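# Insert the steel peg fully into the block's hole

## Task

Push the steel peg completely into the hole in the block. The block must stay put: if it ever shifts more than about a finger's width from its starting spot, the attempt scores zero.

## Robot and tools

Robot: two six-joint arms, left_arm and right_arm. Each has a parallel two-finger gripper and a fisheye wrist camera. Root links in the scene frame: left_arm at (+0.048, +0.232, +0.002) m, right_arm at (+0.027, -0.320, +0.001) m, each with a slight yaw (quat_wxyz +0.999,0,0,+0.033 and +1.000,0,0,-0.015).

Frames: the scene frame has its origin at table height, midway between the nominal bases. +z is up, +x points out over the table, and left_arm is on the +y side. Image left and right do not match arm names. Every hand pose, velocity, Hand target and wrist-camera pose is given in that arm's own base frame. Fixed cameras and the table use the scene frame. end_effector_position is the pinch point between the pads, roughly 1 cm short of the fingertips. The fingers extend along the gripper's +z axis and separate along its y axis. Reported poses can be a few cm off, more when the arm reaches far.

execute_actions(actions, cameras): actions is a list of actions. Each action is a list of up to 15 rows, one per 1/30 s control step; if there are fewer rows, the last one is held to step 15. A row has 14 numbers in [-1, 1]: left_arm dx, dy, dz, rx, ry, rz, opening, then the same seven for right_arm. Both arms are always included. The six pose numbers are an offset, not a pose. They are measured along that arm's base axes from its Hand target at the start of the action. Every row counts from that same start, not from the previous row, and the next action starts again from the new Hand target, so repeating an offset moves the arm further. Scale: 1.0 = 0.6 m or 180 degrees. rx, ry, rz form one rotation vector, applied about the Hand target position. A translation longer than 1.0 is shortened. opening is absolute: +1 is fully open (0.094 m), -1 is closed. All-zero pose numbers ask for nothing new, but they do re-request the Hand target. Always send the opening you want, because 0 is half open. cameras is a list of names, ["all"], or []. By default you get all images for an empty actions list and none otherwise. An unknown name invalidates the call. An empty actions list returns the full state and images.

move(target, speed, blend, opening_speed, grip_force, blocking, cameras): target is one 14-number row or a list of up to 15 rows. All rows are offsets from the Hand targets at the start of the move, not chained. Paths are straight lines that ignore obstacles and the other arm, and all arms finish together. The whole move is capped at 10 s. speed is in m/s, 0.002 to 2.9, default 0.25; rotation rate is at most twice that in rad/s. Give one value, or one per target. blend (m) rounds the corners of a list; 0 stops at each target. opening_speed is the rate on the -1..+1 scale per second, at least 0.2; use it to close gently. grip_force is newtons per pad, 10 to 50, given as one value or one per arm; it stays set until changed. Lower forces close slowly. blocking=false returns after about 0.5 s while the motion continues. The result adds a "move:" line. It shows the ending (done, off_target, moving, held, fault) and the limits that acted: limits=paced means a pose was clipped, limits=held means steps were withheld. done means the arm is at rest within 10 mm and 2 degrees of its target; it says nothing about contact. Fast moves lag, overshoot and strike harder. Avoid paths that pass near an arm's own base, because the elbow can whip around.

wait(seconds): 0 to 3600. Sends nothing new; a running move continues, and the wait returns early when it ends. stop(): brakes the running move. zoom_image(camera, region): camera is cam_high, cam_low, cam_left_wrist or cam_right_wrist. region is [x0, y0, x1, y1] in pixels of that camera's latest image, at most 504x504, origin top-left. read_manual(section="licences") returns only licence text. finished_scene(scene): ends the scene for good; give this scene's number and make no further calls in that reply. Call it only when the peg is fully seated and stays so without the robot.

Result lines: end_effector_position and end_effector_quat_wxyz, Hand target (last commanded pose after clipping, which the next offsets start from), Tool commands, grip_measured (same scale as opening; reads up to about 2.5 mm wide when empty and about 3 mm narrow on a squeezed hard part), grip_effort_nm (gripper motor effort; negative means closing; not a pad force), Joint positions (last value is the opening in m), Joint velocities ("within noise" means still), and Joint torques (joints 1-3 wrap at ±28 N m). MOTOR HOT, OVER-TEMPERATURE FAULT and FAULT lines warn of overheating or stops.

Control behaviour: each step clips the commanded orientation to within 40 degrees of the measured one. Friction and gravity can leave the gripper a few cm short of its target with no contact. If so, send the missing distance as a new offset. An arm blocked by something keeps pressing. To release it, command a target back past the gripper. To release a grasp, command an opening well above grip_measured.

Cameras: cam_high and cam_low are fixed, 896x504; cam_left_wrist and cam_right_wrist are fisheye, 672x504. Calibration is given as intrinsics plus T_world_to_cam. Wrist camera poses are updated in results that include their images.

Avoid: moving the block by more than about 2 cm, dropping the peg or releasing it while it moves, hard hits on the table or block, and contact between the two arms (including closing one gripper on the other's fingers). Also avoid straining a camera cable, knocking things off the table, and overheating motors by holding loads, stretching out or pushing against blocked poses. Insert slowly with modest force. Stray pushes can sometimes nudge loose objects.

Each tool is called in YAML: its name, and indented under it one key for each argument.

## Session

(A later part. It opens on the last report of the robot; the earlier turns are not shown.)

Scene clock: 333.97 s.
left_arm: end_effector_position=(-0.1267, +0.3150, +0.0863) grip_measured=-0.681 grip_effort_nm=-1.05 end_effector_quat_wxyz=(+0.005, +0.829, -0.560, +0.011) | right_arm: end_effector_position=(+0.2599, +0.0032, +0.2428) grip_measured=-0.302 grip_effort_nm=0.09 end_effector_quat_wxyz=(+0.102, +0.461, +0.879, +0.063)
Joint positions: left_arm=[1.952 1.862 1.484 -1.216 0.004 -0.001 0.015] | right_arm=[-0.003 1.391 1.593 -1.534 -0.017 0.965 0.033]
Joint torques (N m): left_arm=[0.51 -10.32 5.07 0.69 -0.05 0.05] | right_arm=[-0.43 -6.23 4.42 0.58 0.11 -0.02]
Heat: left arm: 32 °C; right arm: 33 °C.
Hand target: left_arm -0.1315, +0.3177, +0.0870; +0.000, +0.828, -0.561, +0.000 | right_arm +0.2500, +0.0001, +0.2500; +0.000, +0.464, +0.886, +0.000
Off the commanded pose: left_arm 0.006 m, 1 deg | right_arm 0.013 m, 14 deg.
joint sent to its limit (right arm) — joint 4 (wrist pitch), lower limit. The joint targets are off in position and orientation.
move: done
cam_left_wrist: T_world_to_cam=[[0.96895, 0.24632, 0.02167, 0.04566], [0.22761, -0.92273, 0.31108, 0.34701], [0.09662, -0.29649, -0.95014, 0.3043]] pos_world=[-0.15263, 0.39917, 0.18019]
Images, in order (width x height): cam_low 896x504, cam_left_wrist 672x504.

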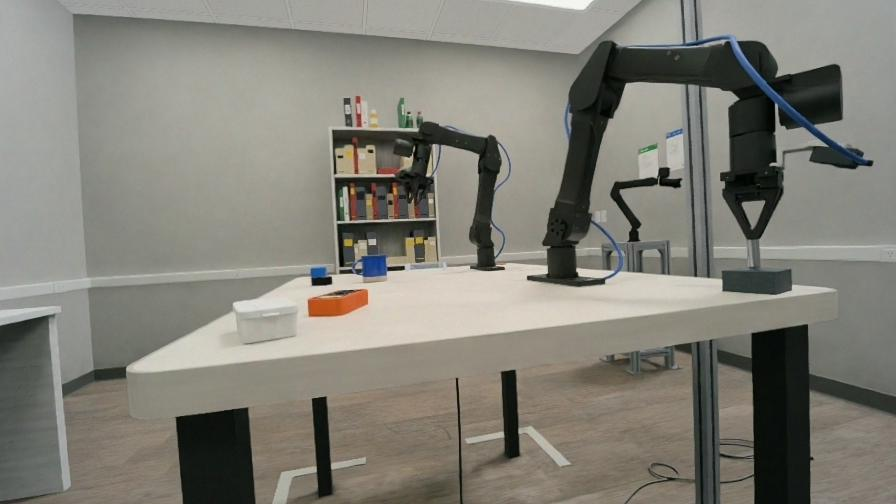

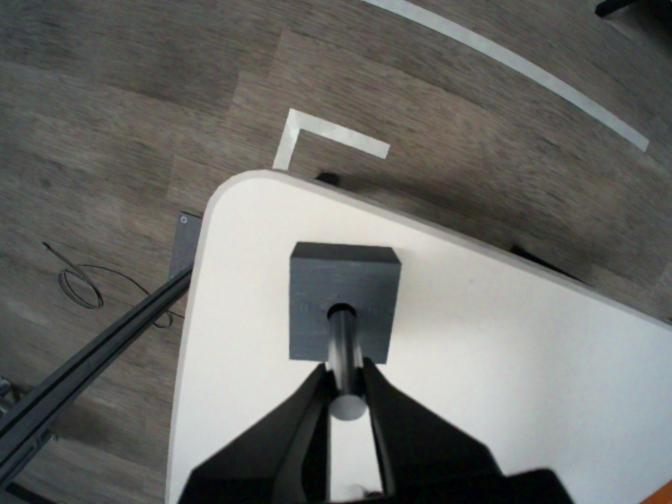

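move:
  target: [-0.0018,0.001,-0.0167,0,0,0,-0.9,0,0,0,0,0,0,-0.3]
  speed: 0.06
  cameras: ["cam_left_wrist"]

zoom_image:
  camera: "cam_left_wrist"
  region: [300, 270, 390, 360]

Scene clock: 346.87 s.
left_arm: end_effector_position=(-0.1275, +0.3165, +0.0798) grip_measured=-0.681 grip_effort_nm=-1.05 end_effector_quat_wxyz=(+0.003, +0.829, -0.560, +0.006) | right_arm: end_effector_position=(+0.2599, +0.0032, +0.2428) grip_measured=-0.302 grip_effort_nm=0.09 end_effector_quat_wxyz=(+0.102, +0.461, +0.879, +0.063)
Joint positions: left_arm=[1.952 1.862 1.458 -1.179 0.003 -0.001 0.015] | right_arm=[-0.003 1.391 1.593 -1.534 -0.017 0.965 0.033]
Joint torques (N m): left_arm=[0.64 -9.48 5.01 0.7 -0.06 0.09] | right_arm=[-0.47 -6.17 4.38 0.58 0.12 -0.05]
Heat: left arm: 32 °C; right arm: 33 °C.
Hand target: left_arm -0.1326, +0.3183, +0.0770; +0.000, +0.828, -0.561, +0.000 | right_arm +0.2500, +0.0001, +0.2500; +0.000, +0.464, +0.886, +0.000
Off the commanded pose: left_arm 0.006 m, 1 deg | right_arm 0.013 m, 14 deg.
joint sent to its limit (right arm) — joint 4 (wrist pitch), lower limit. The joint targets are off in position and orientation.
move: done
cam_left_wrist: T_world_to_cam=[[0.96905, 0.24614, 0.01867, 0.04664], [0.22929, -0.92558, 0.30119, 0.35254], [0.09142, -0.28759, -0.95338, 0.29532]] pos_world=[-0.15302, 0.39976, 0.1745]

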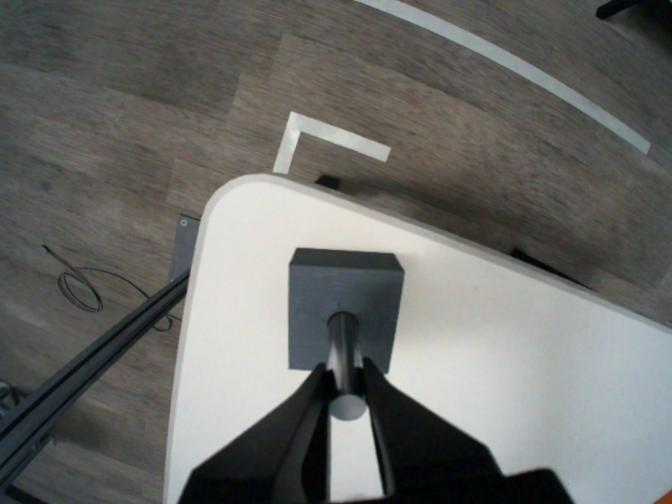

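Scaled by 5.600 from the camera's image (finer frame: 960x720).

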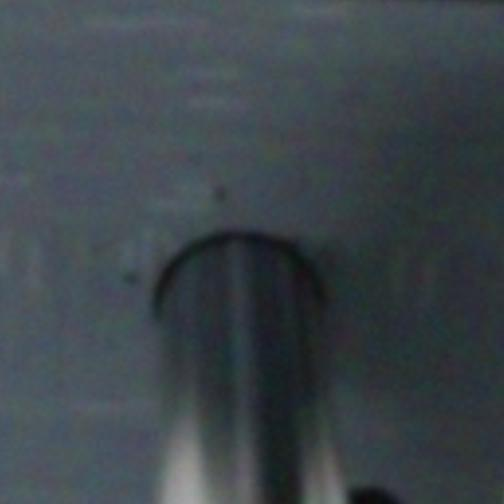

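move:
  target: [0,0,-0.02,0,0,0,-0.9,0,0,0,0,0,0,-0.3]
  speed: 0.06
  cameras: ["cam_left_wrist","cam_low"]

zoom_image:
  camera: "cam_low"
  region: [700, 200, 800, 300]

Scene clock: 353.80 s.
left_arm: end_effector_position=(-0.1275, +0.3162, +0.0703) grip_measured=-0.681 grip_effort_nm=-1.05 end_effector_quat_wxyz=(+0.001, +0.829, -0.560, +0.004) | right_arm: end_effector_position=(+0.2599, +0.0032, +0.2428) grip_measured=-0.302 grip_effort_nm=0.09 end_effector_quat_wxyz=(+0.102, +0.461, +0.879, +0.063)
Joint positions: left_arm=[1.952 1.862 1.419 -1.135 0.003 -0.001 0.015] | right_arm=[-0.003 1.391 1.593 -1.534 -0.017 0.965 0.033]
Joint torques (N m): left_arm=[0.61 -8.69 5.03 0.75 -0.06 0.07] | right_arm=[-0.49 -6.2 4.44 0.56 0.11 -0.04]
Heat: left arm: 32 °C; right arm: 33 °C.
Hand target: left_arm -0.1326, +0.3183, +0.0650; +0.000, +0.828, -0.561, +0.000 | right_arm +0.2500, +0.0001, +0.2500; +0.000, +0.464, +0.886, +0.000
Off the commanded pose: left_arm 0.008 m, 1 deg | right_arm 0.013 m, 14 deg.
joint sent to its limit (right arm) — joint 4 (wrist pitch), lower limit. The joint targets are off in position and orientation.
move: done
cam_left_wrist: T_world_to_cam=[[0.9691, 0.24604, 0.01783, 0.04687], [0.22999, -0.92727, 0.29543, 0.35625], [0.08922, -0.2822, -0.9552, 0.28432]] pos_world=[-0.15272, 0.39905, 0.1655]
Images, in order (width x height): cam_low 896x504, cam_left_wrist 672x504.

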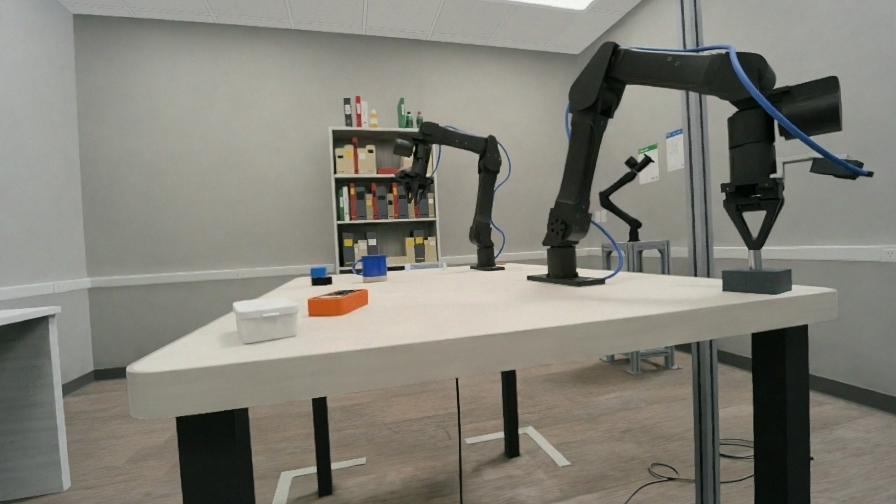

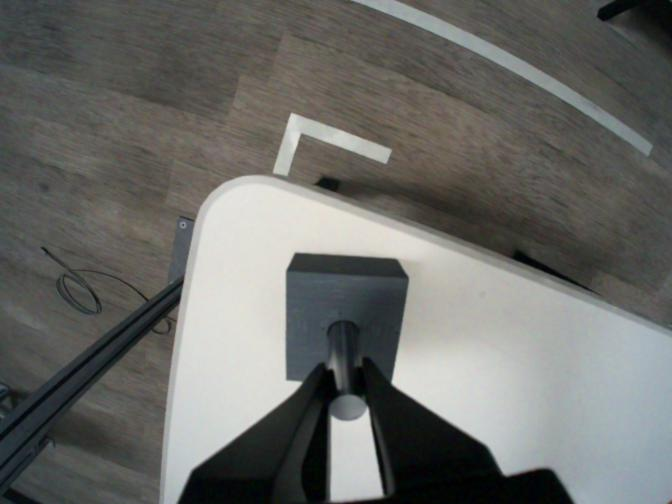

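Scaled by 5.040 from the camera's image (finer frame: 1280x720).

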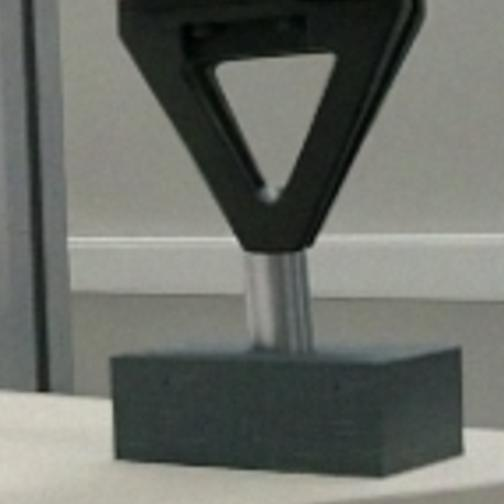

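move:
  target: [0,0,-0.025,-0.0077,-0.0031,0,-0.9,0,0,0,0,0,0,-0.3]
  speed: 0.06
  cameras: ["cam_low"]

zoom_image:
  camera: "cam_low"
  region: [700, 200, 800, 300]

Scene clock: 362.43 s.
left_arm: end_effector_position=(-0.1281, +0.3164, +0.0539) grip_measured=-0.681 grip_effort_nm=-1.05 end_effector_quat_wxyz=(+0.009, +0.829, -0.559, +0.015) | right_arm: end_effector_position=(+0.2599, +0.0032, +0.2428) grip_measured=-0.302 grip_effort_nm=0.09 end_effector_quat_wxyz=(+0.102, +0.461, +0.879, +0.063)
Joint positions: left_arm=[1.954 1.903 1.407 -1.109 0.003 -0.001 0.015] | right_arm=[-0.003 1.391 1.593 -1.534 -0.017 0.965 0.033]
Joint torques (N m): left_arm=[0.54 -9.36 4.98 0.63 -0.04 0.08] | right_arm=[-0.46 -6.24 4.37 0.58 0.13 -0.04]
Heat: left arm: 32 °C; right arm: 33 °C.
Hand target: left_arm -0.1326, +0.3183, +0.0500; +0.007, +0.828, -0.561, +0.011 | right_arm +0.2500, +0.0001, +0.2500; +0.000, +0.464, +0.886, +0.000
Off the commanded pose: left_arm 0.006 m, 1 deg | right_arm 0.013 m, 14 deg.
joint sent to its limit (right arm) — joint 4 (wrist pitch), lower limit. The joint targets are off in position and orientation.
move: done

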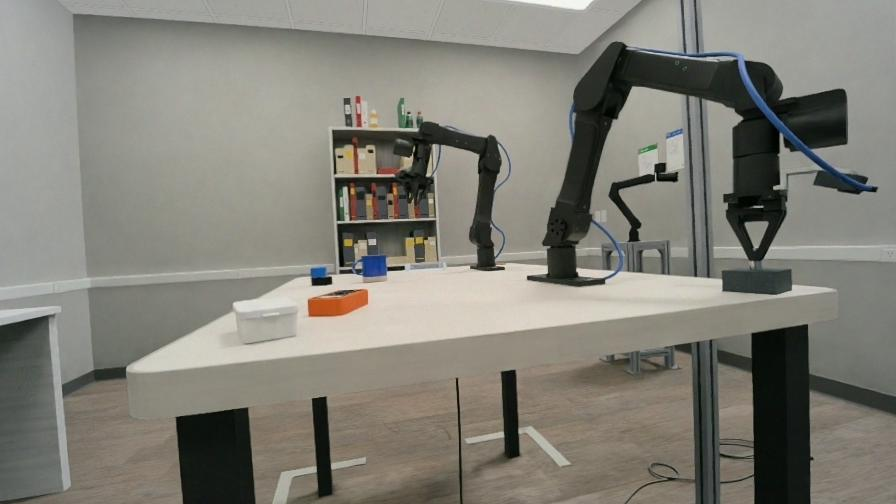

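Scaled by 5.040 from the camera's image (finer frame: 1280x720).

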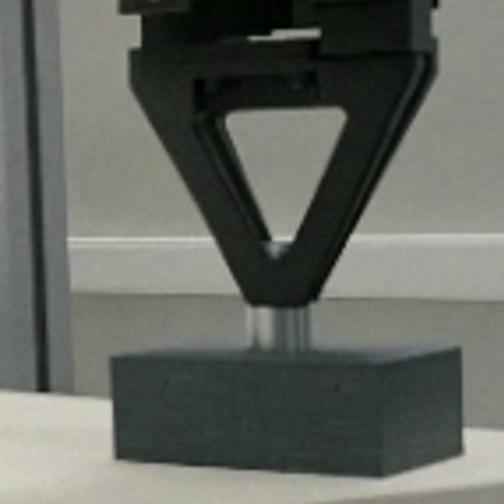

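move:
  target: [0,0,-0.015,0,0,0,-0.9,0,0,0,0,0,0,-0.3]
  speed: 0.05
  cameras: ["cam_low"]

zoom_image:
  camera: "cam_low"
  region: [700, 200, 800, 300]

Scene clock: 367.03 s.
left_arm: end_effector_position=(-0.1285, +0.3166, +0.0508) grip_measured=-0.681 grip_effort_nm=-1.05 end_effector_quat_wxyz=(+0.008, +0.829, -0.559, +0.013) | right_arm: end_effector_position=(+0.2599, +0.0032, +0.2428) grip_measured=-0.302 grip_effort_nm=0.08 end_effector_quat_wxyz=(+0.102, +0.461, +0.879, +0.063)
Joint positions: left_arm=[1.954 1.903 1.395 -1.092 0.001 -0.001 0.015] | right_arm=[-0.003 1.391 1.593 -1.534 -0.017 0.965 0.033]
Joint torques (N m): left_arm=[0.62 -8.44 4.18 0.81 -0.04 0.08] | right_arm=[-0.43 -6.22 4.37 0.57 0.11 -0.04]
Heat: left arm: 33 °C; right arm: 33 °C.
Hand target: left_arm -0.1326, +0.3183, +0.0410; +0.007, +0.828, -0.561, +0.011 | right_arm +0.2500, +0.0001, +0.2500; +0.000, +0.464, +0.886, +0.000
Off the commanded pose: left_arm 0.011 m, 0 deg | right_arm 0.013 m, 14 deg.
joint sent to its limit (right arm) — joint 4 (wrist pitch), lower limit. The joint targets are off in position and orientation.
move: off_target (left_arm)

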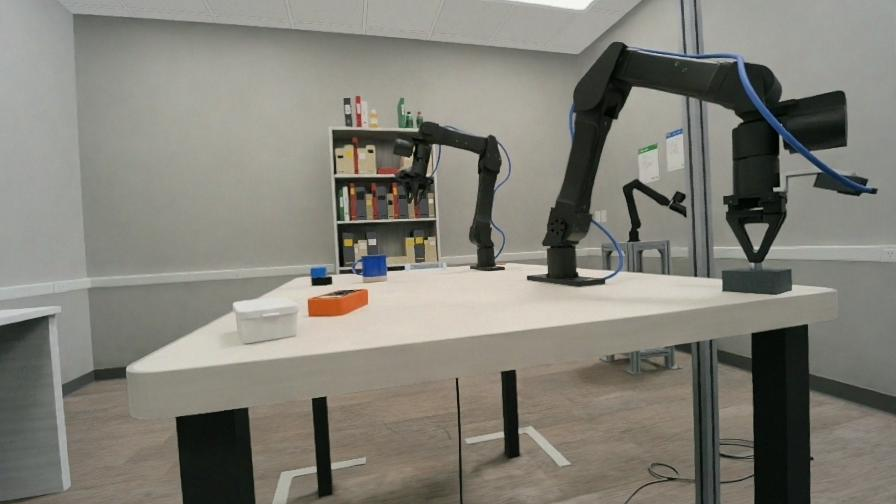

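Scaled by 5.040 from the camera's image (finer frame: 1280x720).

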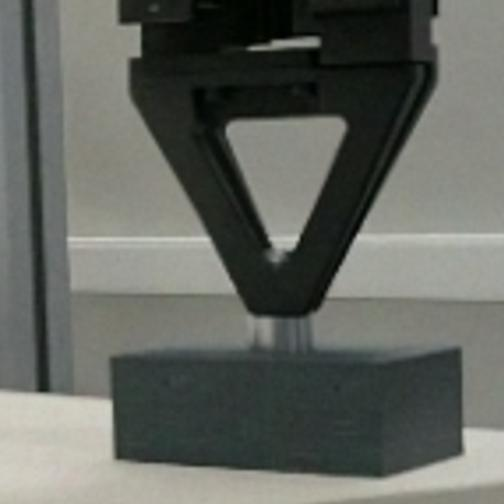

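move:
  target:
    - [0,0,0.013,0,0,0,-0.9,0,0,0,0,0,0,-0.3]
    - [0,0,0.013,0,0,0,0.0,0,0,0,0,0,0,-0.3]
    - [0,0,0.18,0,0,0,0.0,0,0,0,0,0,0,-0.3]
  speed: [0.05,0.05,0.12]
  opening_speed: 0.6
  cameras: ["cam_low","cam_left_wrist"]

zoom_image:
  camera: "cam_low"
  region: [700, 200, 800, 300]

zoom_image:
  camera: "cam_left_wrist"
  region: [240, 200, 440, 400]

Scene clock: 379.70 s.
left_arm: end_effector_position=(-0.1274, +0.3140, +0.1327) grip_measured=-0.002 grip_effort_nm=0.09 end_effector_quat_wxyz=(+0.021, +0.829, -0.559, +0.032) | right_arm: end_effector_position=(+0.2599, +0.0032, +0.2428) grip_measured=-0.302 grip_effort_nm=0.09 end_effector_quat_wxyz=(+0.102, +0.461, +0.879, +0.063)
Joint positions: left_arm=[1.954 1.903 1.72 -1.463 0.001 -0.001 0.047] | right_arm=[-0.003 1.391 1.593 -1.534 -0.017 0.965 0.033]
Joint torques (N m): left_arm=[0.58 -12.15 8.64 0.26 -0.02 0.08] | right_arm=[-0.44 -6.3 4.38 0.58 0.12 -0.05]
Heat: left arm: 35 °C; right arm: 33 °C.
Hand target: left_arm -0.1326, +0.3183, +0.1490; +0.007, +0.828, -0.561, +0.011 | right_arm +0.2500, +0.0001, +0.2500; +0.000, +0.464, +0.886, +0.000
Off the commanded pose: left_arm 0.018 m, 3 deg | right_arm 0.013 m, 14 deg.
joint sent to its limit (right arm) — joint 4 (wrist pitch), lower limit. The joint targets are off in position and orientation.
move: off_target (left_arm)
cam_left_wrist: T_world_to_cam=[[0.9682, 0.24889, 0.02548, 0.04426], [0.22336, -0.90576, 0.36016, 0.31946], [0.11272, -0.34301, -0.93254, 0.36238]] pos_world=[-0.15505, 0.40264, 0.22175]

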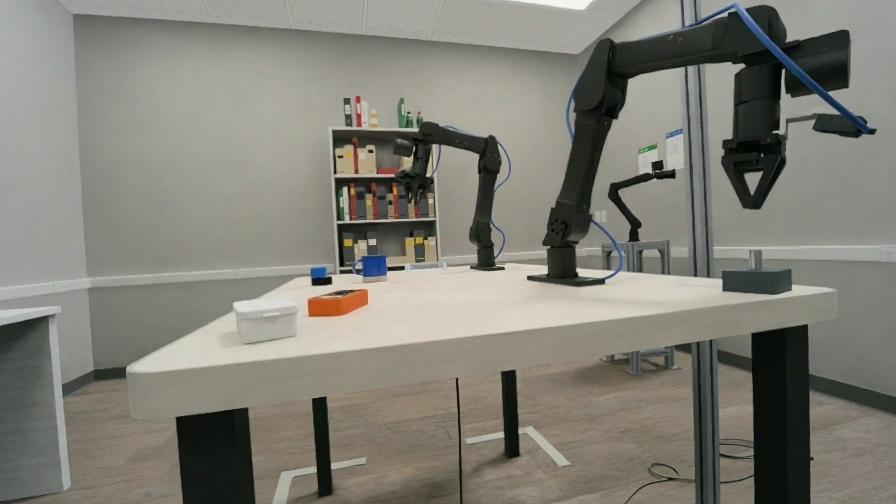

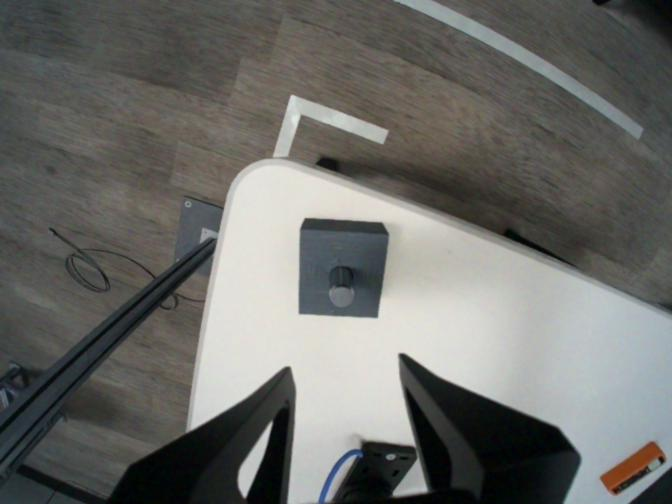

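Scaled by 5.040 from the camera's image (finer frame: 1280x720).

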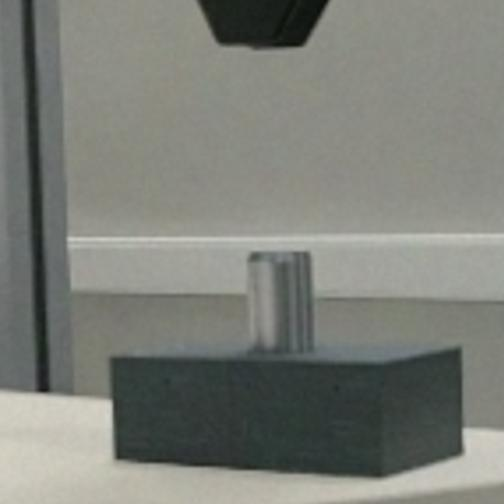

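Scaled by 2.520 from the camera's image (finer frame: 960x720).

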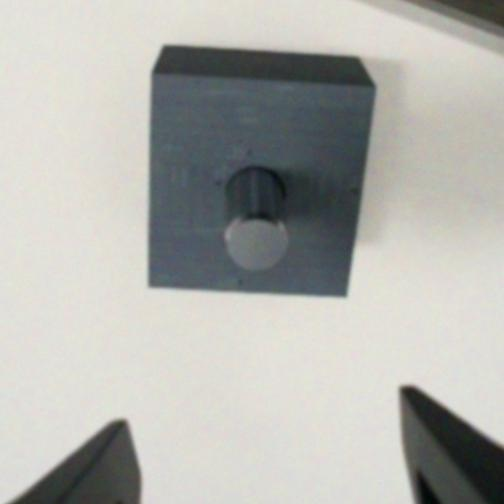

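finished_scene:
  scene: 2

The scene is finished: the task was done.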